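# Remove one staple stick and set it down apart

## Task

Pull a single stick of staples out of the staple box and place it on the table with its legs pointing down, far enough from the box's tray and its sleeve that it is clearly separate from both.

## Robot and tools

Robot: two arms, left_arm and right_arm, each with a two-finger gripper and a wrist camera. Base positions in the scene frame: left_arm (+0.014, +0.297, +0.041) m, yaw quat_wxyz (+1.000, 0, 0, -0.018); right_arm (+0.049, -0.282, +0.024) m, quat_wxyz (+1.000, 0, 0, +0.006). A two-camera stand is fixed behind the arms. Loose objects may occasionally get nudged by an outside push.

Frames: the scene frame has its origin at table-top height midway between the nominal bases, +z up, +x out over the table, and left_arm on the +y side (arm names do not match image sides). Each arm reports its hand pose, velocities, targets and wrist-camera pose in its own base frame. Fixed cameras and the table use the scene frame. All motion offsets are taken along the current Hand target's own axes. On a gripper, +z points along the fingers and the fingers open and close along y. end_effector_position is the spot between the pads, roughly 1 cm short of the fingertips. Reported poses can be off by a few cm, more at long reach.

Row format (shared by execute_actions and move): one flat list of 14 numbers, each in [-1, 1]: dx, dy, dz, rx, ry, rz, opening for left_arm, then the same seven for right_arm. The six pose numbers are offsets, not poses, measured from that arm's Hand target at the start of the action or move; 1.0 equals 0.6 m for dx/dy/dz and 180 degrees for the rotation vector rx, ry, rz. Opening is absolute: +1 fully open (0.094 m), -1 closed. Sending all six pose numbers as 0 re-commands the current Hand target. A 0 in the opening slot is itself a command, so repeat the current opening to keep a gripper unchanged.

execute_actions(actions, cameras): actions is a list of actions; each action is a table of up to 15 rows, one per 1/30 s control step; a short table repeats its last row to fill 15 steps. Every row in an action counts from the same start pose, not from the previous row, but the next action starts from the updated Hand target, so repeating an offset keeps moving. cameras: list of names, ["all"], or []; by default images come only with an empty actions list. An empty list also reports the scene number and task.

move(target, speed, blend, opening_speed, grip_force, blocking, cameras): target is one 14-number row or a list of up to 15 rows, all offsets from the same starting Hand targets. Paths are straight, end together, last at least 0.5 s and at most 10 s. speed: m/s per path, 0.002 to 2.9, default 0.25 (rotation capped at twice that in rad/s); one value or one per target. blend: corner rounding in m for lists; 0 means stop at each point. opening_speed: rate on the -1..+1 scale per second, at least 0.2; use it to close gently. grip_force: newtons per pad, 10 to 50, one value or one per arm; it persists and closes slower when low. blocking=false returns after about 0.5 s while the move continues. Moves do not avoid obstacles or the other arm. The result adds a move: line giving the ending (done, off_target, moving, held, fault) and limits (paced = pose clipped, held = steps withheld).

wait(seconds 0 to 10, cameras) lets time pass, holding commands. stop(cameras) brakes a running move. zoom_image(camera, region) enlarges [x0, y0, x1, y1] pixels (at most 504x504) of the latest image from cam_head_left, cam_head_right, cam_left_wrist or cam_right_wrist. finished_scene(scene) ends the scene (scene 1 or 2); make no further calls in that reply.

Result lines: end_effector_position (m) and end_effector_quat_wxyz per arm; Hand target (base for the next offsets); Tool commands; grip_measured (opening on the command scale; empty gripper reads up to ~2.5 mm wide, a firmly held hard part reads up to ~3 mm narrower); Joint positions (last value is opening in m); Joint velocities (may say within noise); Joint torques (offset, noisy, joints 1 to 3 wrap at ±28 N m); step readings for action calls; MOTOR HOT at 75 °C.

Control behaviour: each step the commanded orientation is limited to 40 degrees from the measured one. Grippers often rest a few cm short of the target from friction and weight; a new command re-requests it, and you can add the shortfall as an extra offset. A blocked arm keeps pressing until commanded back past its gripper. Squeeze rises about 1 N per 0.001 below first contact and jumps to the force limit near 20 N. Release by commanding well above grip_measured.

Joint ranges (rad): waist -2.618 to 3.054, shoulder 0 to 3.142, elbow 0 to 3.142 (straight 2.901), wrist pitch and yaw -1.571 to 1.571, wrist roll -2.094 to 2.094.

Cameras: cam_head_left, cam_head_right, cam_left_wrist, cam_right_wrist, all 504x504.

Avoid: dropping the stick or releasing it while moving, fast contacts with the table, box or fixed items, hard presses, the two arms or grippers touching each other (even lightly can fail), one gripper closing on the other's fingers, strain on wrist camera cables, paths near an arm's own base (go around), long stretched or pushing poses that heat motors (90 °C folds the arm, 100 °C makes it drop), and anything leaving the table.

Each tool is called as a command line: name --argument value for each argument, lists and objects as JSON in quotes; but a table of rows of numbers goes row by row, as --pt "numbers of a row", without its own name.

## Session

execute_actions --actions '[]'

Scene clock: 0.00 s.
left_arm: end_effector_position=(+0.3926, +0.0129, +0.1019) grip_measured=+1.000 end_effector_quat_wxyz=(+0.596, -0.042, +0.799, +0.071) | right_arm: end_effector_position=(+0.4113, +0.0024, +0.0960) grip_measured=+1.000 end_effector_quat_wxyz=(+0.557, -0.017, +0.830, +0.020)
Joint positions: left_arm=[-0.078 1.553 0.33 0.931 -0.239 -0.005 0.094] | right_arm=[-0.032 1.554 0.451 0.714 -0.081 -0.019 0.094]
Joint velocities: within noise
Joint torques (N m): no reading
Heat: left arm: 27 °C; right arm: 26 °C.
Hand target: left_arm +0.3937, +0.0130, +0.1046; +0.598, -0.043, +0.797, +0.071 | right_arm +0.4121, +0.0024, +0.0980; +0.558, -0.017, +0.829, +0.020
Tool commands: left_gripper/opening=+1.0 right_gripper/opening=+1.0

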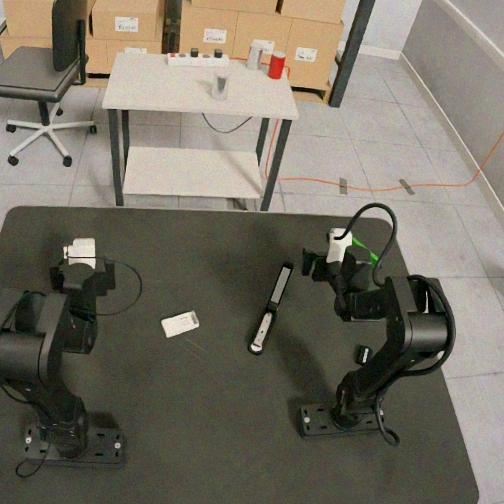

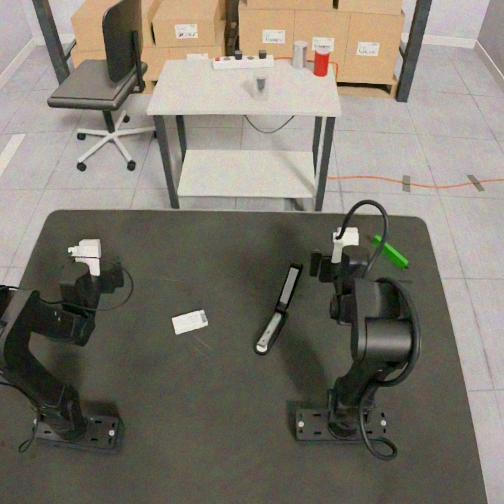

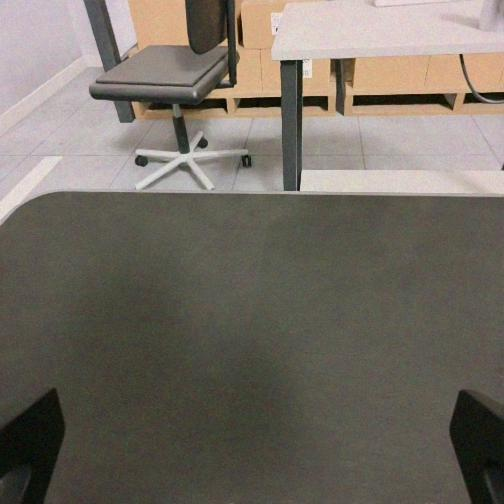

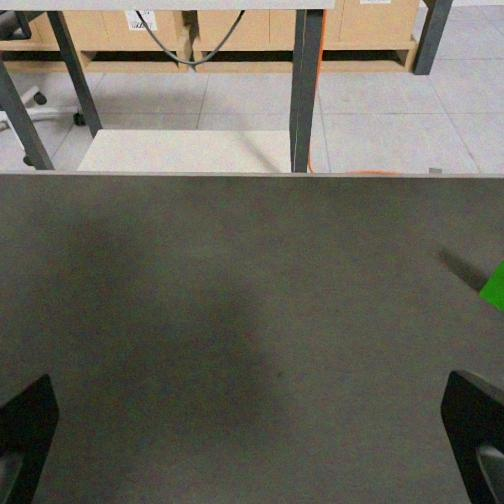

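zoom_image --camera "cam_head_right" --region '[150, 290, 240, 350]'

zoom_image --camera "cam_head_left" --region '[140, 290, 230, 350]'

zoom_image --camera "cam_head_left" --region '[340, 330, 400, 380]'

Scaled by 5.600.

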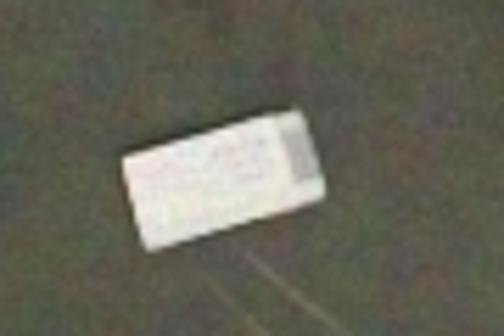

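Scaled by 5.600.

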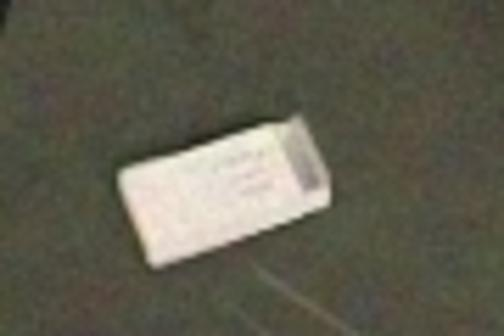

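Scaled by 8.400.

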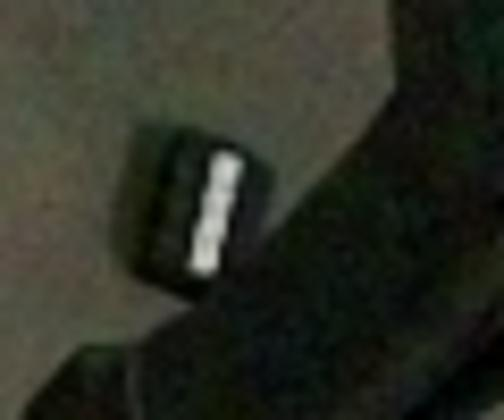

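move --target '[-0.0125,-0.2998,-0.358,0.2994,0.3235,0.3685,1,0,0,0,0,0,0,1]' --speed 0.3 --cameras '["all"]'

Scene clock: 4.90 s.
left_arm: end_effector_position=(+0.2207, -0.1957, +0.1558) grip_measured=+1.000 end_effector_quat_wxyz=(+0.002, +0.582, +0.813, +0.006) | right_arm: end_effector_position=(+0.4113, +0.0024, +0.0960) grip_measured=+1.000 end_effector_quat_wxyz=(+0.557, -0.017, +0.830, +0.020)
Joint positions: left_arm=[-0.736 1.66 1.519 -1.427 -0.012 0.507 0.094] | right_arm=[-0.032 1.554 0.451 0.714 -0.081 -0.019 0.094]
Joint torques (N m): left_arm=[-0.47 -7.2 6.82 0.08 0.12 0.1] | right_arm=[0.18 -4.88 5.83 1.57 -0.06 -0.01]
Heat: left arm: 28 °C; right arm: 26 °C.
Hand target: left_arm +0.2198, -0.1996, +0.1596; +0.000, +0.588, +0.809, +0.000 | right_arm +0.4122, +0.0024, +0.0980; +0.558, -0.017, +0.829, +0.020
Off the commanded pose: left_arm 0.006 m, 1 deg | right_arm 0.002 m, 0 deg.
move: done

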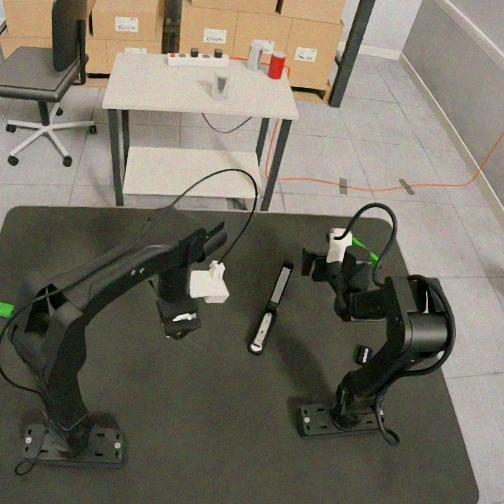

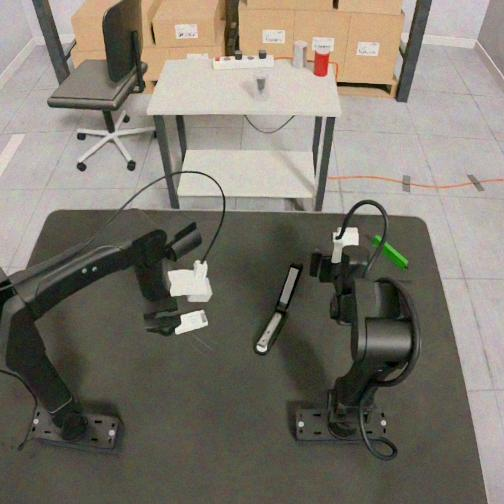

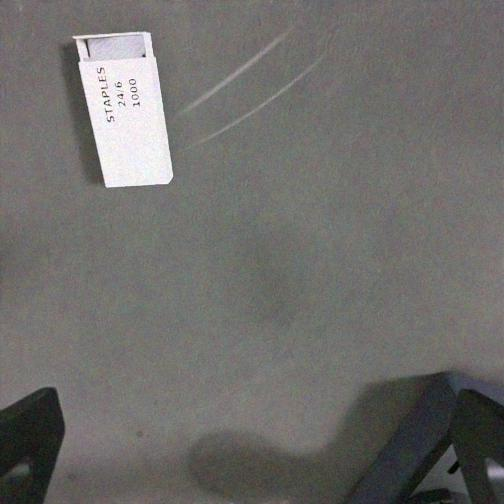

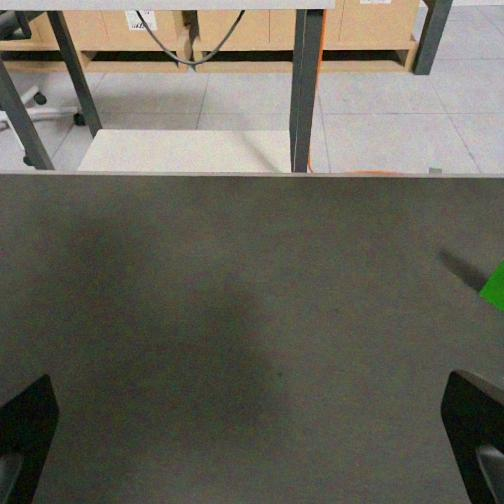

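zoom_image --camera "cam_left_wrist" --region '[50, 10, 200, 210]'

zoom_image --camera "cam_left_wrist" --region '[60, 20, 170, 80]'

Scaled by 2.520.

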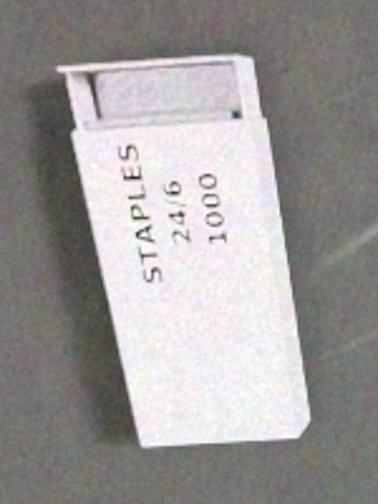

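Scaled by 4.582.

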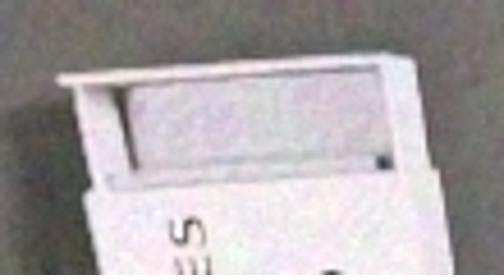

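move --target '[-0.08,0.125,0.06,0,0,0,1,0,0,0,0,0,0,1]' --speed 0.3 --cameras '["cam_left_wrist"]'

zoom_image --camera "cam_left_wrist" --region '[150, 50, 400, 300]'

Scene clock: 6.60 s.
left_arm: end_effector_position=(+0.3016, -0.2173, +0.1196) grip_measured=+1.000 end_effector_quat_wxyz=(-0.010, +0.584, +0.812, +0.005) | right_arm: end_effector_position=(+0.4113, +0.0024, +0.0960) grip_measured=+1.000 end_effector_quat_wxyz=(+0.557, -0.017, +0.830, +0.020)
Joint positions: left_arm=[-0.631 1.979 1.775 -1.387 -0.009 0.616 0.094] | right_arm=[-0.032 1.554 0.451 0.714 -0.081 -0.019 0.094]
Joint torques (N m): left_arm=[0.12 -10.81 6.72 0.2 0.13 0.08] | right_arm=[-0.13 -4.6 5.87 1.64 -0.07 -0.02]
Heat: left arm: 28 °C; right arm: 26 °C.
Hand target: left_arm +0.3059, -0.2222, +0.1238; +0.000, +0.588, +0.809, +0.000 | right_arm +0.4122, +0.0024, +0.0980; +0.558, -0.017, +0.829, +0.020
Off the commanded pose: left_arm 0.008 m, 1 deg | right_arm 0.002 m, 0 deg.
move: done
Images, in order (width x height): cam_left_wrist 504x504.

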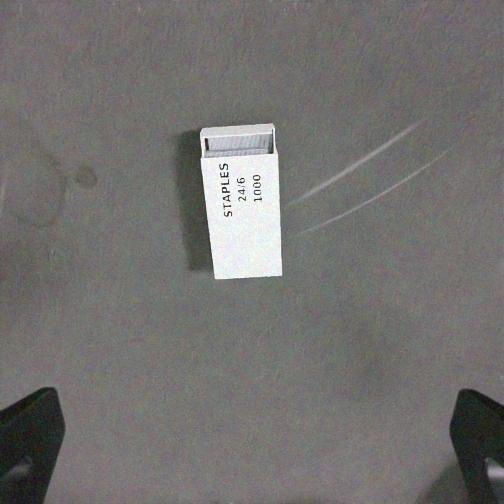

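Scaled by 2.016.

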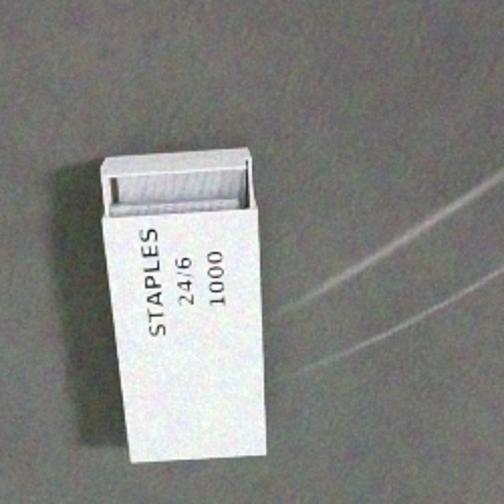

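move --target '[0,0,0.13,0,0,0,1,0,0,0,0,0,0,1]' --speed 0.2 --cameras '["cam_left_wrist"]'

zoom_image --camera "cam_left_wrist" --region '[160, 60, 360, 260]'

Scene clock: 8.50 s.
left_arm: end_effector_position=(+0.3058, -0.2204, +0.0508) grip_measured=+1.000 end_effector_quat_wxyz=(+0.000, +0.585, +0.811, +0.004) | right_arm: end_effector_position=(+0.4113, +0.0024, +0.0960) grip_measured=+1.000 end_effector_quat_wxyz=(+0.557, -0.017, +0.830, +0.020)
Joint positions: left_arm=[-0.631 2.007 1.541 -1.105 -0.009 0.617 0.094] | right_arm=[-0.032 1.554 0.451 0.714 -0.081 -0.019 0.094]
Joint torques (N m): left_arm=[-0.03 -11.03 4.03 0.39 0.11 0.08] | right_arm=[-0.23 -4.77 5.65 1.63 -0.02 -0.01]
Heat: left arm: 28 °C; right arm: 27 °C.
Hand target: left_arm +0.3060, -0.2223, +0.0458; +0.000, +0.588, +0.809, +0.000 | right_arm +0.4122, +0.0024, +0.0980; +0.558, -0.017, +0.829, +0.020
Off the commanded pose: left_arm 0.005 m, 1 deg | right_arm 0.002 m, 0 deg.
move: done
Images, in order (width x height): cam_left_wrist 504x504.

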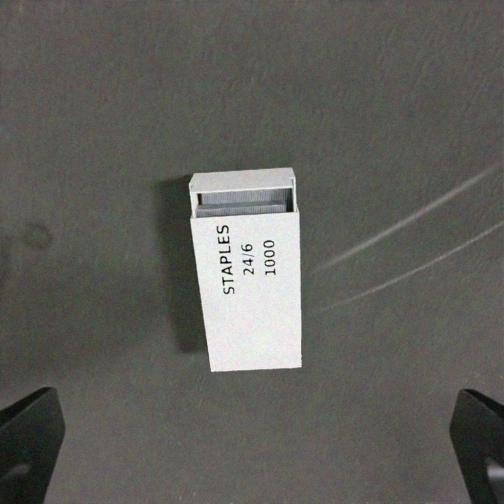

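Scaled by 2.520.

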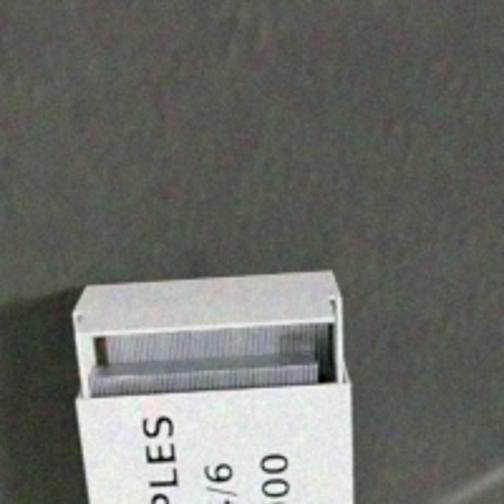

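move --target '[0.05,-0.0013,-0.0237,-0.0066,-0.222,-0.0181,1,0.0577,0.3572,-0.1382,-0.4767,0.1123,-0.3508,1]' --speed 0.25 --cameras '["all"]'

Scene clock: 14.83 s.
left_arm: end_effector_position=(+0.2961, -0.1935, +0.0538) grip_measured=+1.000 end_effector_quat_wxyz=(+0.268, +0.528, +0.784, -0.189) | right_arm: end_effector_position=(+0.3107, +0.2082, +0.1020) grip_measured=+1.000 end_effector_quat_wxyz=(-0.204, +0.764, -0.552, -0.266)
Joint positions: left_arm=[-0.338 1.572 0.815 -0.342 0.493 0.727 0.094] | right_arm=[0.279 1.926 1.47 -1.125 -0.683 -1.616 0.094]
Joint torques (N m): left_arm=[0.51 -9.43 3.88 1.16 0.44 0.07] | right_arm=[0.16 -5.6 8.12 -0.28 -0.59 -0.06]
Heat: left arm: 28 °C; right arm: 27 °C.
Hand target: left_arm +0.2961, -0.1939, +0.0599; +0.283, +0.530, +0.776, -0.193 | right_arm +0.3115, +0.2119, +0.0999; -0.199, +0.763, -0.549, -0.278
Off the commanded pose: left_arm 0.006 m, 2 deg | right_arm 0.004 m, 2 deg.
move: done

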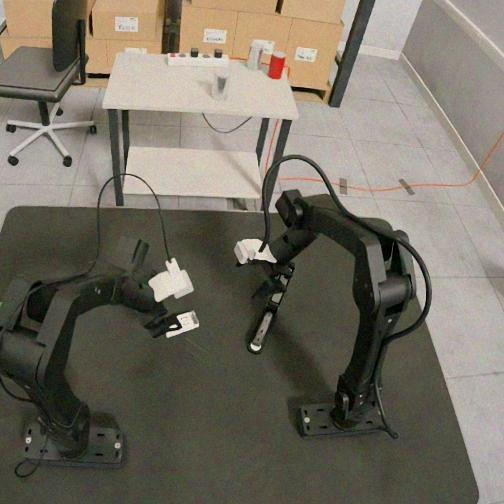

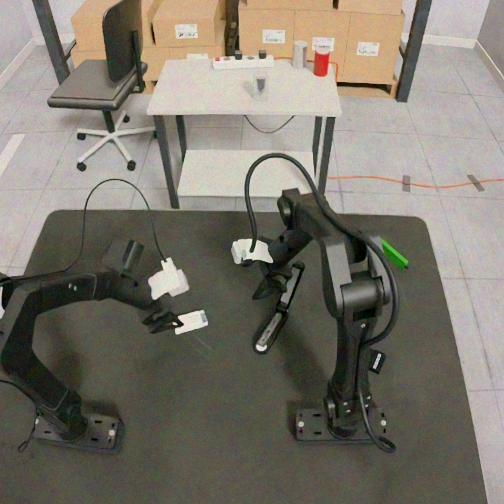

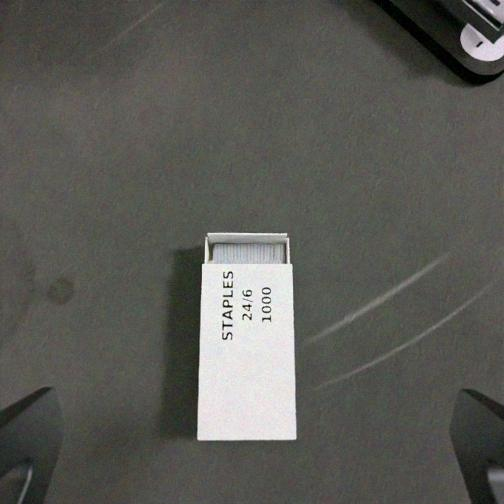

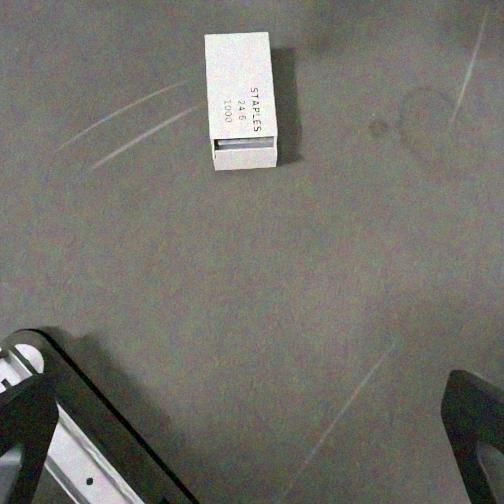

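zoom_image --camera "cam_right_wrist" --region '[190, 20, 310, 180]'

zoom_image --camera "cam_left_wrist" --region '[190, 210, 310, 290]'

Scaled by 3.150.

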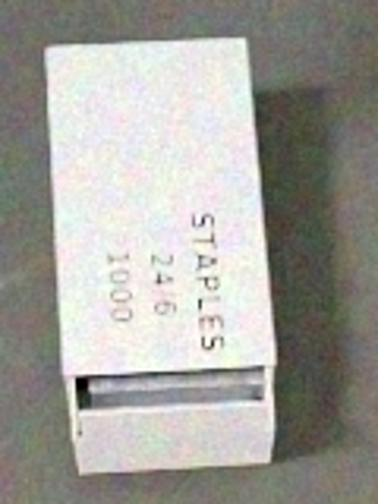

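Scaled by 4.200.

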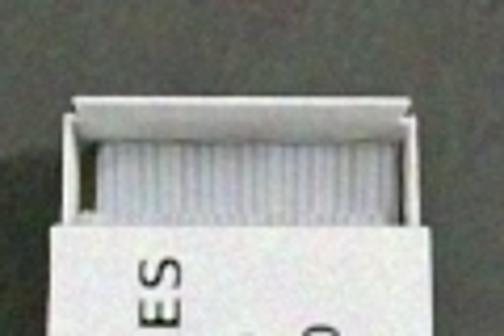

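move --target '[0.0804,0,0.0958,0,0,0,1,0,0,0,0,0,0,1]' --speed 0.12 --cameras '["all"]'

Scene clock: 16.63 s.
left_arm: end_effector_position=(+0.2979, -0.1944, -0.0124) grip_measured=+1.000 end_effector_quat_wxyz=(+0.281, +0.530, +0.778, -0.186) | right_arm: end_effector_position=(+0.3106, +0.2081, +0.1019) grip_measured=+1.000 end_effector_quat_wxyz=(-0.204, +0.764, -0.552, -0.265)
Joint positions: left_arm=[-0.338 1.759 0.669 0.019 0.494 0.728 0.094] | right_arm=[0.279 1.926 1.47 -1.125 -0.682 -1.616 0.094]
Joint torques (N m): left_arm=[0.69 -7.38 3.23 1.2 0.4 0.01] | right_arm=[0.23 -5.65 8.05 -0.2 -0.62 -0.11]
Heat: left arm: 28 °C; right arm: 27 °C.
Hand target: left_arm +0.2961, -0.1939, -0.0151; +0.283, +0.530, +0.776, -0.193 | right_arm +0.3115, +0.2119, +0.0999; -0.199, +0.763, -0.549, -0.277
Off the commanded pose: left_arm 0.003 m, 1 deg | right_arm 0.004 m, 2 deg.
move: done

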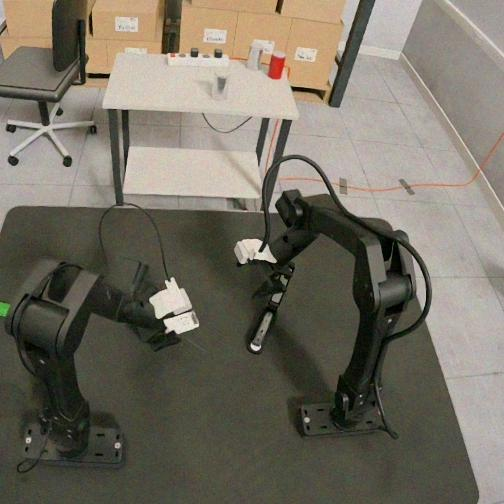

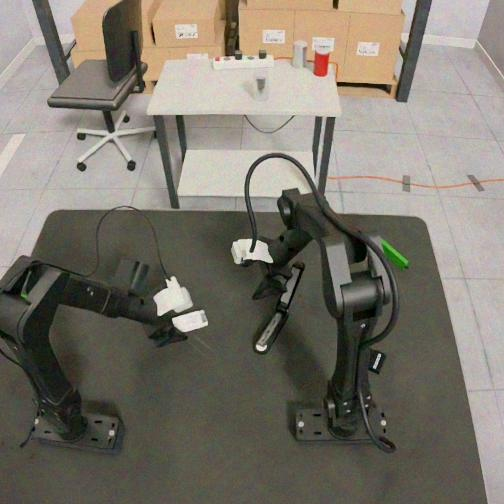

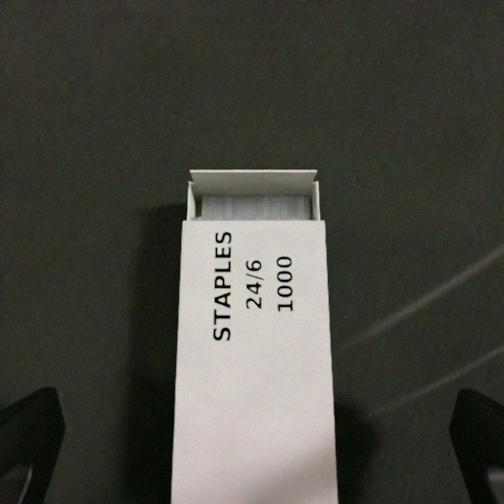

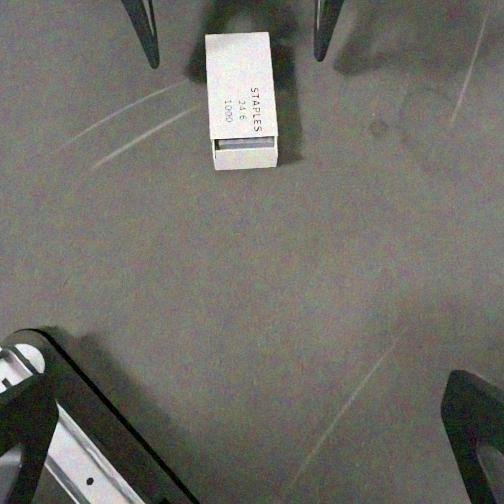

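move --pt "0.0097 0 0.0115 0 0 0 1 -0.0465 0.0083 0.126 0 0 0 1" --pt "0.0097 0 0.0115 0 0 0 -0.35 -0.0465 0.0083 0.126 0 0 0 1" --speed 0.15 --grip_force 20 --cameras '["all"]'

Scene clock: 23.97 s.
left_arm: end_effector_position=(+0.2990, -0.1948, -0.0203) grip_measured=-0.202 end_effector_quat_wxyz=(+0.283, +0.530, +0.777, -0.185) | right_arm: end_effector_position=(+0.2895, +0.2760, +0.0723) grip_measured=+1.000 end_effector_quat_wxyz=(-0.211, +0.767, -0.545, -0.264)
Joint positions: left_arm=[-0.338 1.79 0.659 0.064 0.494 0.728 0.037] | right_arm=[0.474 1.931 1.348 -0.83 -0.673 -1.377 0.094]
Joint torques (N m): left_arm=[0.55 -7.21 2.97 1.19 0.41 0.04] | right_arm=[0.01 -5.9 4.64 0.39 -0.55 0.07]
Heat: left arm: 28 °C; right arm: 26 °C.
Hand target: left_arm +0.2960, -0.1939, -0.0242; +0.283, +0.530, +0.776, -0.193 | right_arm +0.2845, +0.2765, +0.0598; -0.199, +0.763, -0.549, -0.277
Off the commanded pose: left_arm 0.005 m, 1 deg | right_arm 0.013 m, 2 deg.
grip_force (N): 20, 20
move: moving (left_arm; no rest 5 s after target 2's new opening was sent), off_target (right_arm)

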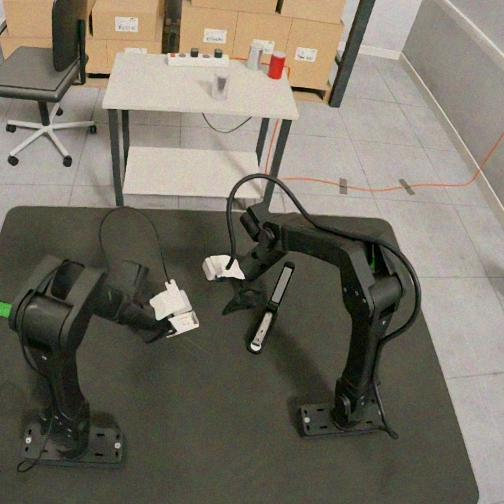

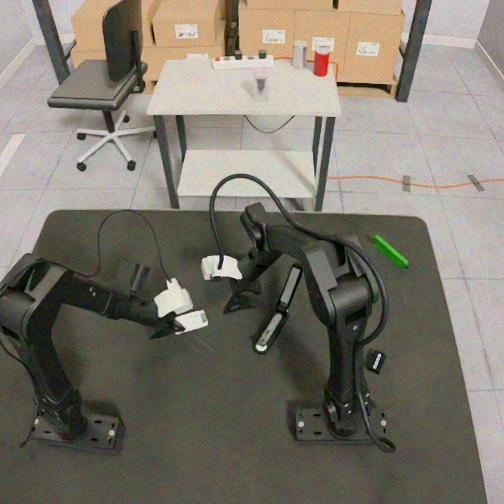

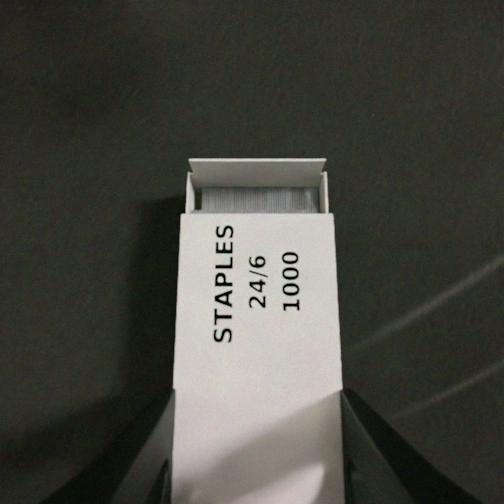

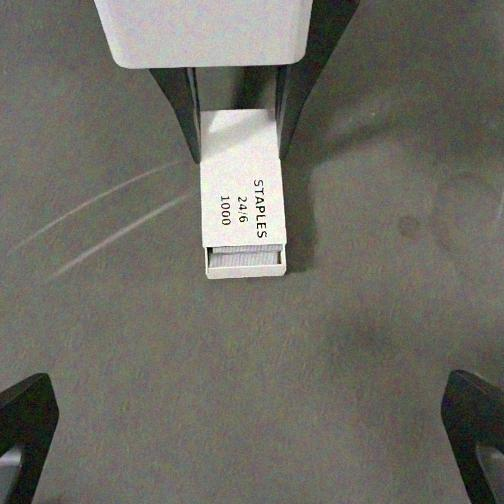

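move --target '[0,0,0,0,0,0,-0.35,0.0903,-0.0028,0.0678,0,-0.1111,0,1]' --speed 0.15 --cameras '["all"]'

Scene clock: 26.47 s.
left_arm: end_effector_position=(+0.2990, -0.1948, -0.0203) grip_measured=-0.203 end_effector_quat_wxyz=(+0.283, +0.530, +0.777, -0.185) | right_arm: end_effector_position=(+0.2959, +0.2617, +0.0001) grip_measured=+1.000 end_effector_quat_wxyz=(-0.289, +0.715, -0.507, -0.385)
Joint positions: left_arm=[-0.338 1.79 0.659 0.064 0.494 0.728 0.037] | right_arm=[0.326 2.182 1.216 -0.579 -1.003 -1.568 0.094]
Joint torques (N m): left_arm=[0.59 -7.17 3.06 1.2 0.42 0.05] | right_arm=[-0.27 -6.28 3.7 0.12 -0.96 -0.02]
Heat: left arm: 28 °C; right arm: 26 °C.
Hand target: left_arm +0.2960, -0.1939, -0.0242; +0.283, +0.530, +0.776, -0.193 | right_arm +0.2911, +0.2625, -0.0060; -0.292, +0.703, -0.506, -0.406
Off the commanded pose: left_arm 0.005 m, 1 deg | right_arm 0.008 m, 3 deg.
grip_force (N): 20, 20
move: off_target (right_arm)

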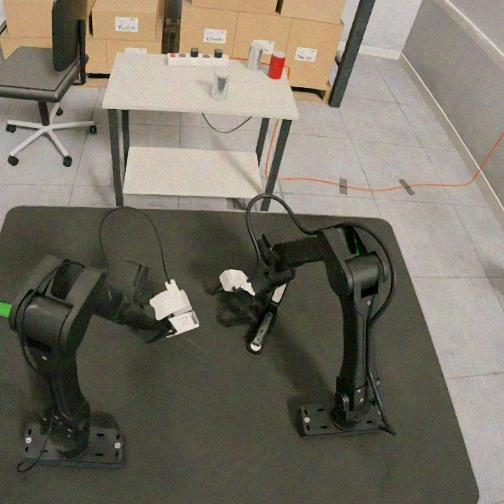

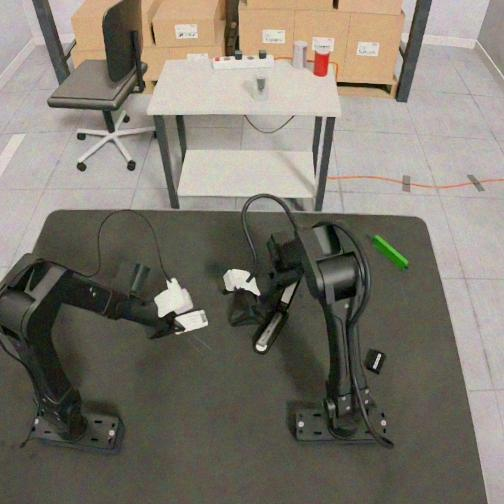

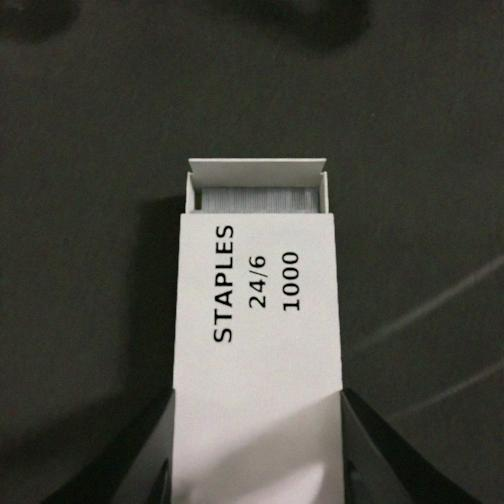

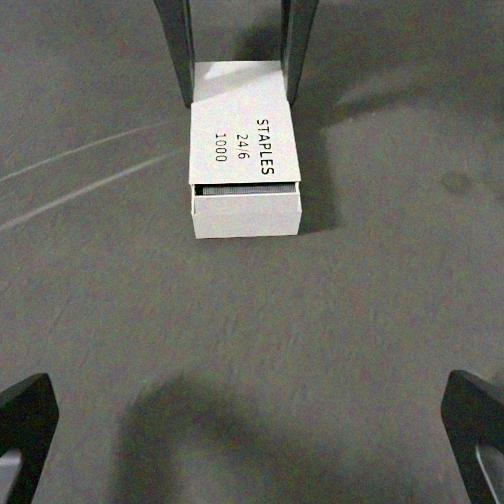

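move --target '[0,0,0,0,0,0,-0.35,-0.0378,0.006,0.0917,0,0,0,1]' --speed 0.1 --cameras '["all"]'

Scene clock: 28.37 s.
left_arm: end_effector_position=(+0.2990, -0.1948, -0.0203) grip_measured=-0.203 end_effector_quat_wxyz=(+0.283, +0.530, +0.777, -0.185) | right_arm: end_effector_position=(+0.2757, +0.3174, -0.0091) grip_measured=+1.000 end_effector_quat_wxyz=(-0.296, +0.708, -0.506, -0.393)
Joint positions: left_arm=[-0.338 1.79 0.659 0.064 0.494 0.728 0.037] | right_arm=[0.483 2.182 1.127 -0.23 -1.004 -1.262 0.094]
Joint torques (N m): left_arm=[0.59 -7.16 3.04 1.19 0.41 0.03] | right_arm=[0.39 -7.61 3.15 0.51 -0.77 0]
Heat: left arm: 28 °C; right arm: 26 °C.
Hand target: left_arm +0.2960, -0.1939, -0.0242; +0.283, +0.530, +0.776, -0.193 | right_arm +0.2688, +0.3173, -0.0140; -0.291, +0.703, -0.506, -0.406
Off the commanded pose: left_arm 0.005 m, 1 deg | right_arm 0.008 m, 2 deg.
grip_force (N): 20, 20
move: done

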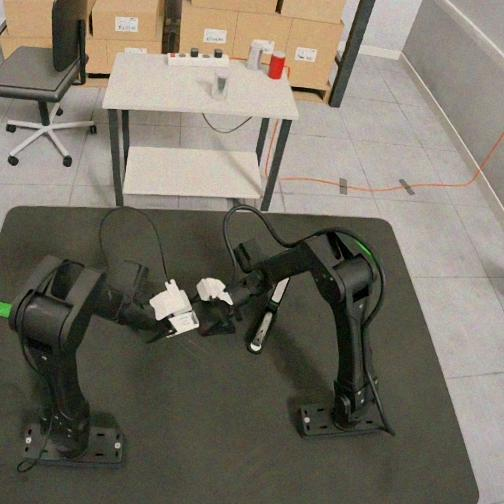

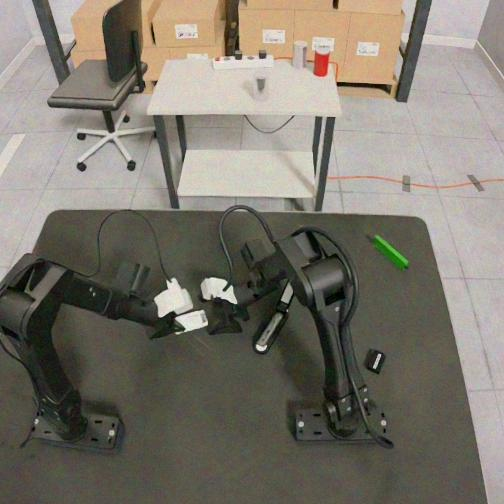

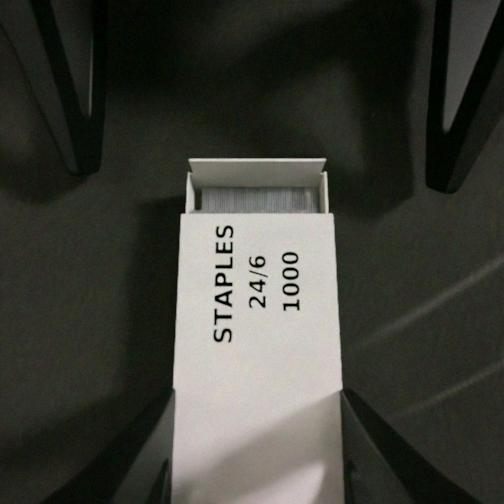

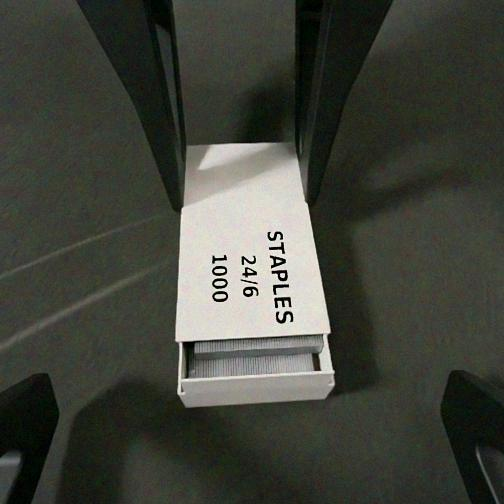

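move --target '[0,0,0,0,0,0,-0.35,0,-0.004,0,0,0,0,-0.35]' --speed 0.1 --cameras '["cam_left_wrist","cam_right_wrist"]'

Scene clock: 33.23 s.
left_arm: end_effector_position=(+0.2989, -0.1949, -0.0202) grip_measured=-0.203 end_effector_quat_wxyz=(+0.284, +0.530, +0.777, -0.186) | right_arm: end_effector_position=(+0.2760, +0.3174, -0.0092) grip_measured=-0.255 end_effector_quat_wxyz=(-0.296, +0.709, -0.506, -0.393)
Joint positions: left_arm=[-0.338 1.79 0.659 0.064 0.495 0.728 0.037] | right_arm=[0.483 2.182 1.127 -0.229 -1.003 -1.261 0.035]
Joint torques (N m): left_arm=[0.64 -7.13 2.97 1.19 0.41 0.04] | right_arm=[0.1 -7.02 4.15 0.53 -0.73 -0.01]
Heat: left arm: 29 °C; right arm: 26 °C.
Hand target: left_arm +0.2960, -0.1939, -0.0242; +0.283, +0.530, +0.776, -0.193 | right_arm +0.2711, +0.3180, -0.0140; -0.291, +0.703, -0.506, -0.406
Off the commanded pose: left_arm 0.005 m, 1 deg | right_arm 0.007 m, 2 deg.
grip_force (N): 20, 20
move: done
Images, in order (width x height): cam_left_wrist 504x504, cam_right_wrist 504x504.

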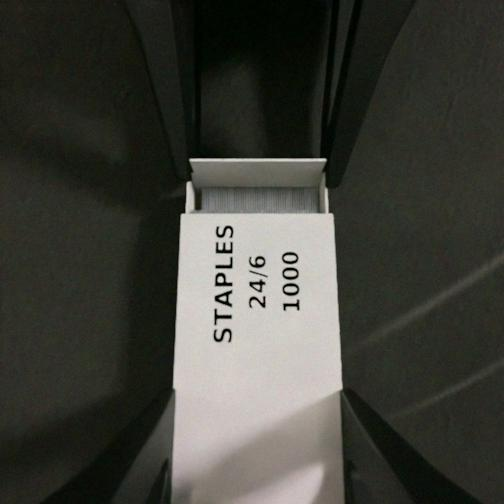

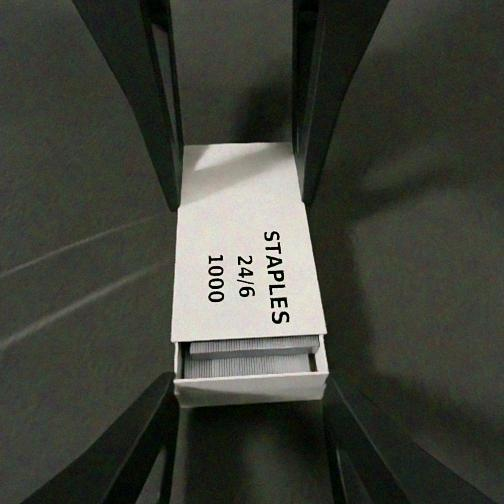

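move --pt "0 0 0 0 0 0 -0.35 0 0 0 0 0 0 0.2" --pt "0 0 0 0 0 0 -0.35 -0.0045 0 0.009 0 0 0 0.2" --pt "0 0 0 0 0 0 -0.35 -0.0045 0 0.009 0 0 0 -0.38" --speed 0.1 --cameras '["cam_left_wrist","cam_right_wrist"]'

Scene clock: 36.73 s.
left_arm: end_effector_position=(+0.2990, -0.1950, -0.0201) grip_measured=-0.203 end_effector_quat_wxyz=(+0.284, +0.530, +0.777, -0.186) | right_arm: end_effector_position=(+0.2757, +0.3222, -0.0083) grip_measured=-0.235 end_effector_quat_wxyz=(-0.297, +0.707, -0.507, -0.394)
Joint positions: left_arm=[-0.338 1.79 0.659 0.065 0.496 0.728 0.037] | right_arm=[0.494 2.182 1.127 -0.206 -1.002 -1.232 0.036]
Joint torques (N m): left_arm=[0.59 -7.15 3.08 1.19 0.41 0.03] | right_arm=[0.53 -7.41 3.84 0.59 -0.74 -0.04]
Heat: left arm: 29 °C; right arm: 26 °C.
Hand target: left_arm +0.2961, -0.1939, -0.0241; +0.283, +0.530, +0.776, -0.193 | right_arm +0.2692, +0.3237, -0.0143; -0.292, +0.703, -0.506, -0.406
Off the commanded pose: left_arm 0.005 m, 1 deg | right_arm 0.009 m, 2 deg.
grip_force (N): 20, 20
move: done
Images, in order (width x height): cam_left_wrist 504x504, cam_right_wrist 504x504.

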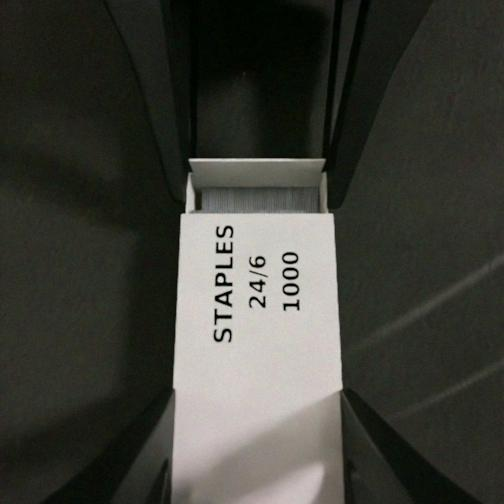

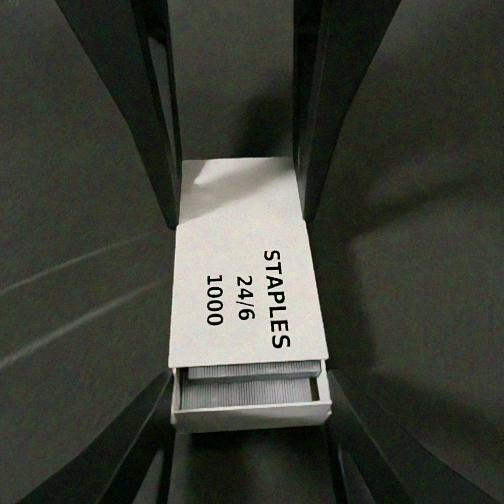

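move --target '[0,0,0,0,0,0,-0.35,0.0333,0,-0.0577,0,0,0,-0.38]' --speed 0.06 --cameras '["all"]'

zoom_image --camera "cam_left_wrist" --region '[150, 50, 380, 250]'

zoom_image --camera "cam_right_wrist" --region '[130, 230, 380, 450]'

Scene clock: 38.47 s.
left_arm: end_effector_position=(+0.3026, -0.2077, -0.0098) grip_measured=-0.203 end_effector_quat_wxyz=(+0.310, +0.535, +0.759, -0.205) | right_arm: end_effector_position=(+0.2777, +0.3040, +0.0029) grip_measured=-0.237 end_effector_quat_wxyz=(-0.315, +0.707, -0.479, -0.413)
Joint positions: left_arm=[-0.346 1.79 0.659 0.12 0.547 0.722 0.037] | right_arm=[0.431 2.182 1.146 -0.33 -1.083 -1.396 0.036]
Joint torques (N m): left_arm=[1.24 -7.43 2.96 0.74 -0.06 0.12] | right_arm=[-3.25 -6.69 4.46 -0.27 -0.2 -0.39]
Heat: left arm: 29 °C; right arm: 26 °C.
Hand target: left_arm +0.2960, -0.1939, -0.0242; +0.283, +0.530, +0.776, -0.193 | right_arm +0.2819, +0.2858, -0.0143; -0.292, +0.703, -0.506, -0.406
Off the commanded pose: left_arm 0.021 m, 4 deg | right_arm 0.025 m, 4 deg.
grip_force (N): 20, 20
move: off_target (left_arm, right_arm)

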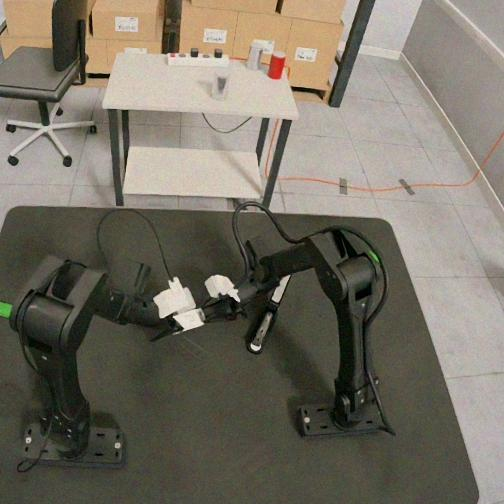

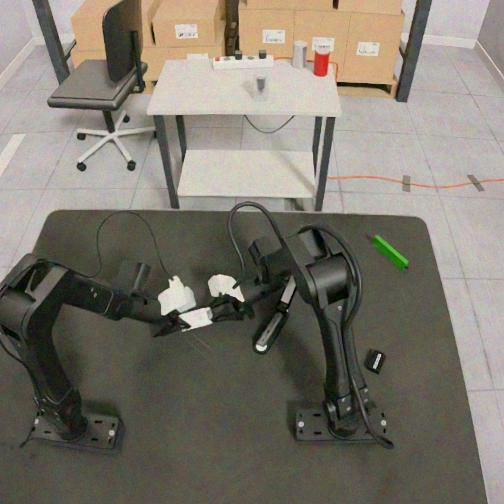

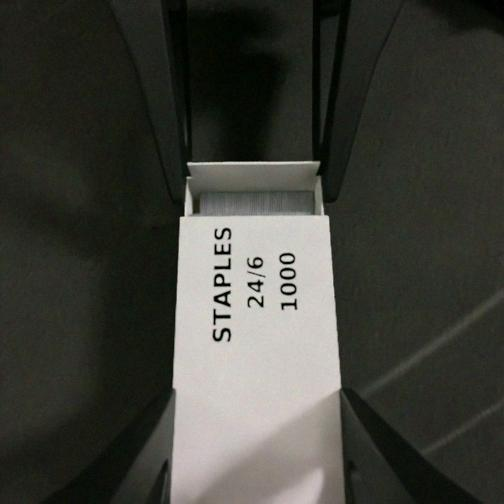

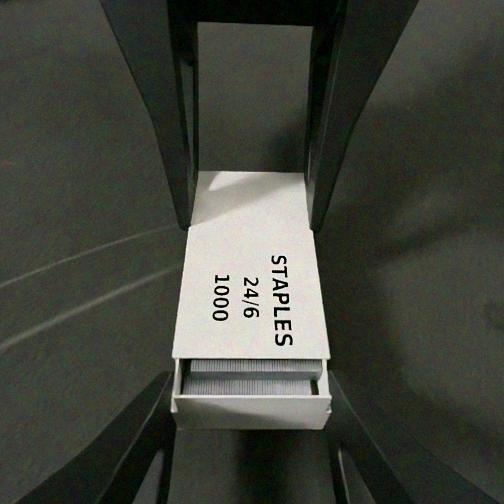

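Scaled by 2.191.

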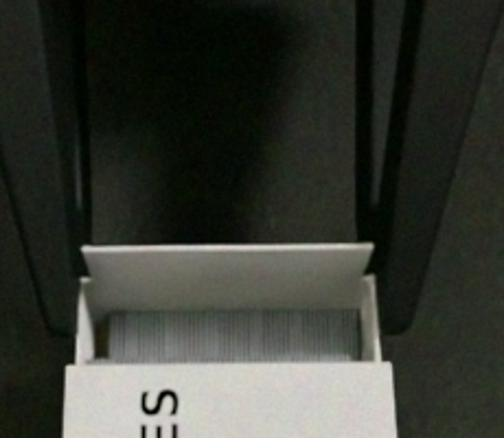

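Scaled by 2.016.

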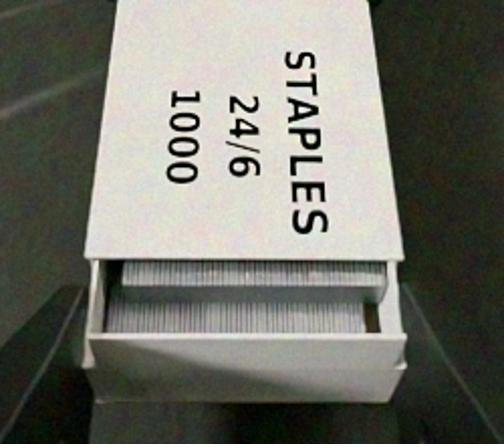

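move --target '[0,0,0,0,0,0,-0.3,0,0,0,0,0,0,-0.45]' --speed 0.06 --grip_force '[12,35]' --cameras '["cam_left_wrist","cam_right_wrist"]'

Scene clock: 39.17 s.
left_arm: end_effector_position=(+0.3025, -0.2078, -0.0097) grip_measured=-0.203 end_effector_quat_wxyz=(+0.310, +0.535, +0.758, -0.206) | right_arm: end_effector_position=(+0.2777, +0.3039, +0.0029) grip_measured=-0.250 end_effector_quat_wxyz=(-0.316, +0.707, -0.479, -0.414)
Joint positions: left_arm=[-0.346 1.79 0.659 0.12 0.548 0.722 0.037] | right_arm=[0.43 2.182 1.146 -0.331 -1.083 -1.398 0.035]
Joint torques (N m): left_arm=[1.18 -7.34 2.93 0.72 -0.06 0.12] | right_arm=[-3.33 -6.68 4.85 -0.29 -0.21 -0.39]
Heat: left arm: 29 °C; right arm: 26 °C.
Hand target: left_arm +0.2960, -0.1939, -0.0242; +0.283, +0.530, +0.776, -0.193 | right_arm +0.2820, +0.2858, -0.0143; -0.292, +0.703, -0.506, -0.406
Off the commanded pose: left_arm 0.021 m, 4 deg | right_arm 0.025 m, 4 deg.
grip_force (N): 12, 35
move: off_target (left_arm, right_arm)
Images, in order (width x height): cam_left_wrist 504x504, cam_right_wrist 504x504.

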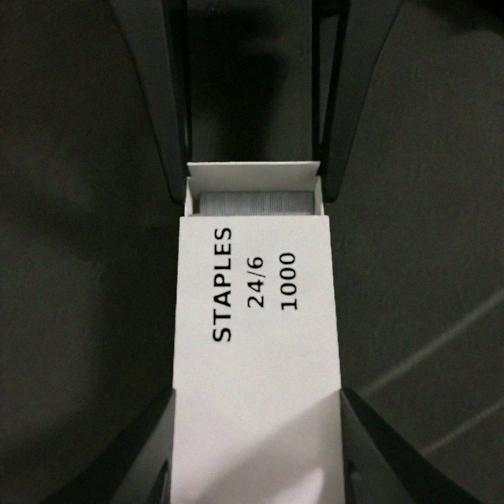

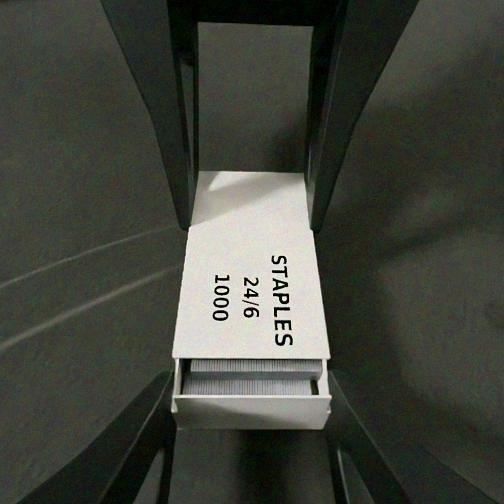

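move --target '[0.0191,0,-0.0161,0,0,0,-0.35,0.0167,0,-0.0289,0,0,0,-0.45]' --speed 0.06 --grip_force '[14,35]' --cameras '["cam_left_wrist","cam_right_wrist"]'

Scene clock: 40.57 s.
left_arm: end_effector_position=(+0.3023, -0.2153, -0.0031) grip_measured=-0.203 end_effector_quat_wxyz=(+0.330, +0.539, +0.742, -0.222) | right_arm: end_effector_position=(+0.2783, +0.2943, +0.0102) grip_measured=-0.251 end_effector_quat_wxyz=(-0.322, +0.707, -0.466, -0.423)
Joint positions: left_arm=[-0.346 1.79 0.646 0.172 0.595 0.722 0.037] | right_arm=[0.399 2.182 1.168 -0.43 -1.116 -1.497 0.035]
Joint torques (N m): left_arm=[3.85 -9.8 1.31 0.23 -0.24 0.5] | right_arm=[-5.31 -6.02 4.53 -0.47 0.14 -0.46]
Heat: left arm: 29 °C; right arm: 26 °C.
Hand target: left_arm +0.2906, -0.1799, -0.0241; +0.283, +0.530, +0.776, -0.193 | right_arm +0.2883, +0.2669, -0.0143; -0.292, +0.703, -0.506, -0.406
Off the commanded pose: left_arm 0.043 m, 8 deg | right_arm 0.038 m, 6 deg.
grip_force (N): 14, 35
move: off_target (left_arm, right_arm)
Images, in order (width x height): cam_left_wrist 504x504, cam_right_wrist 504x504.

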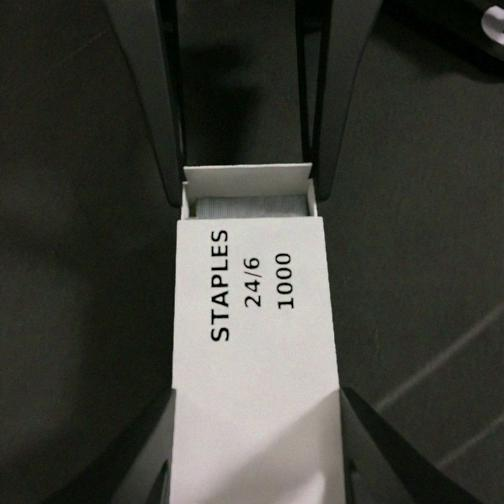

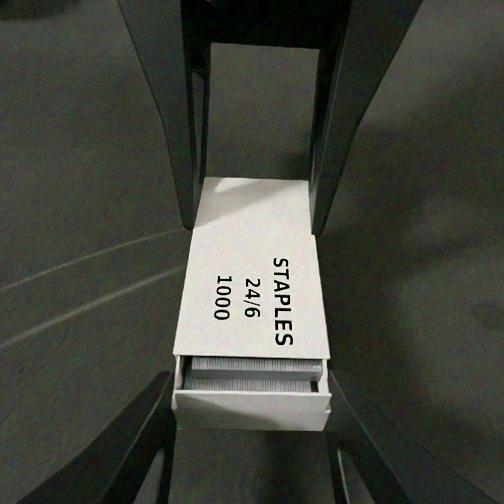

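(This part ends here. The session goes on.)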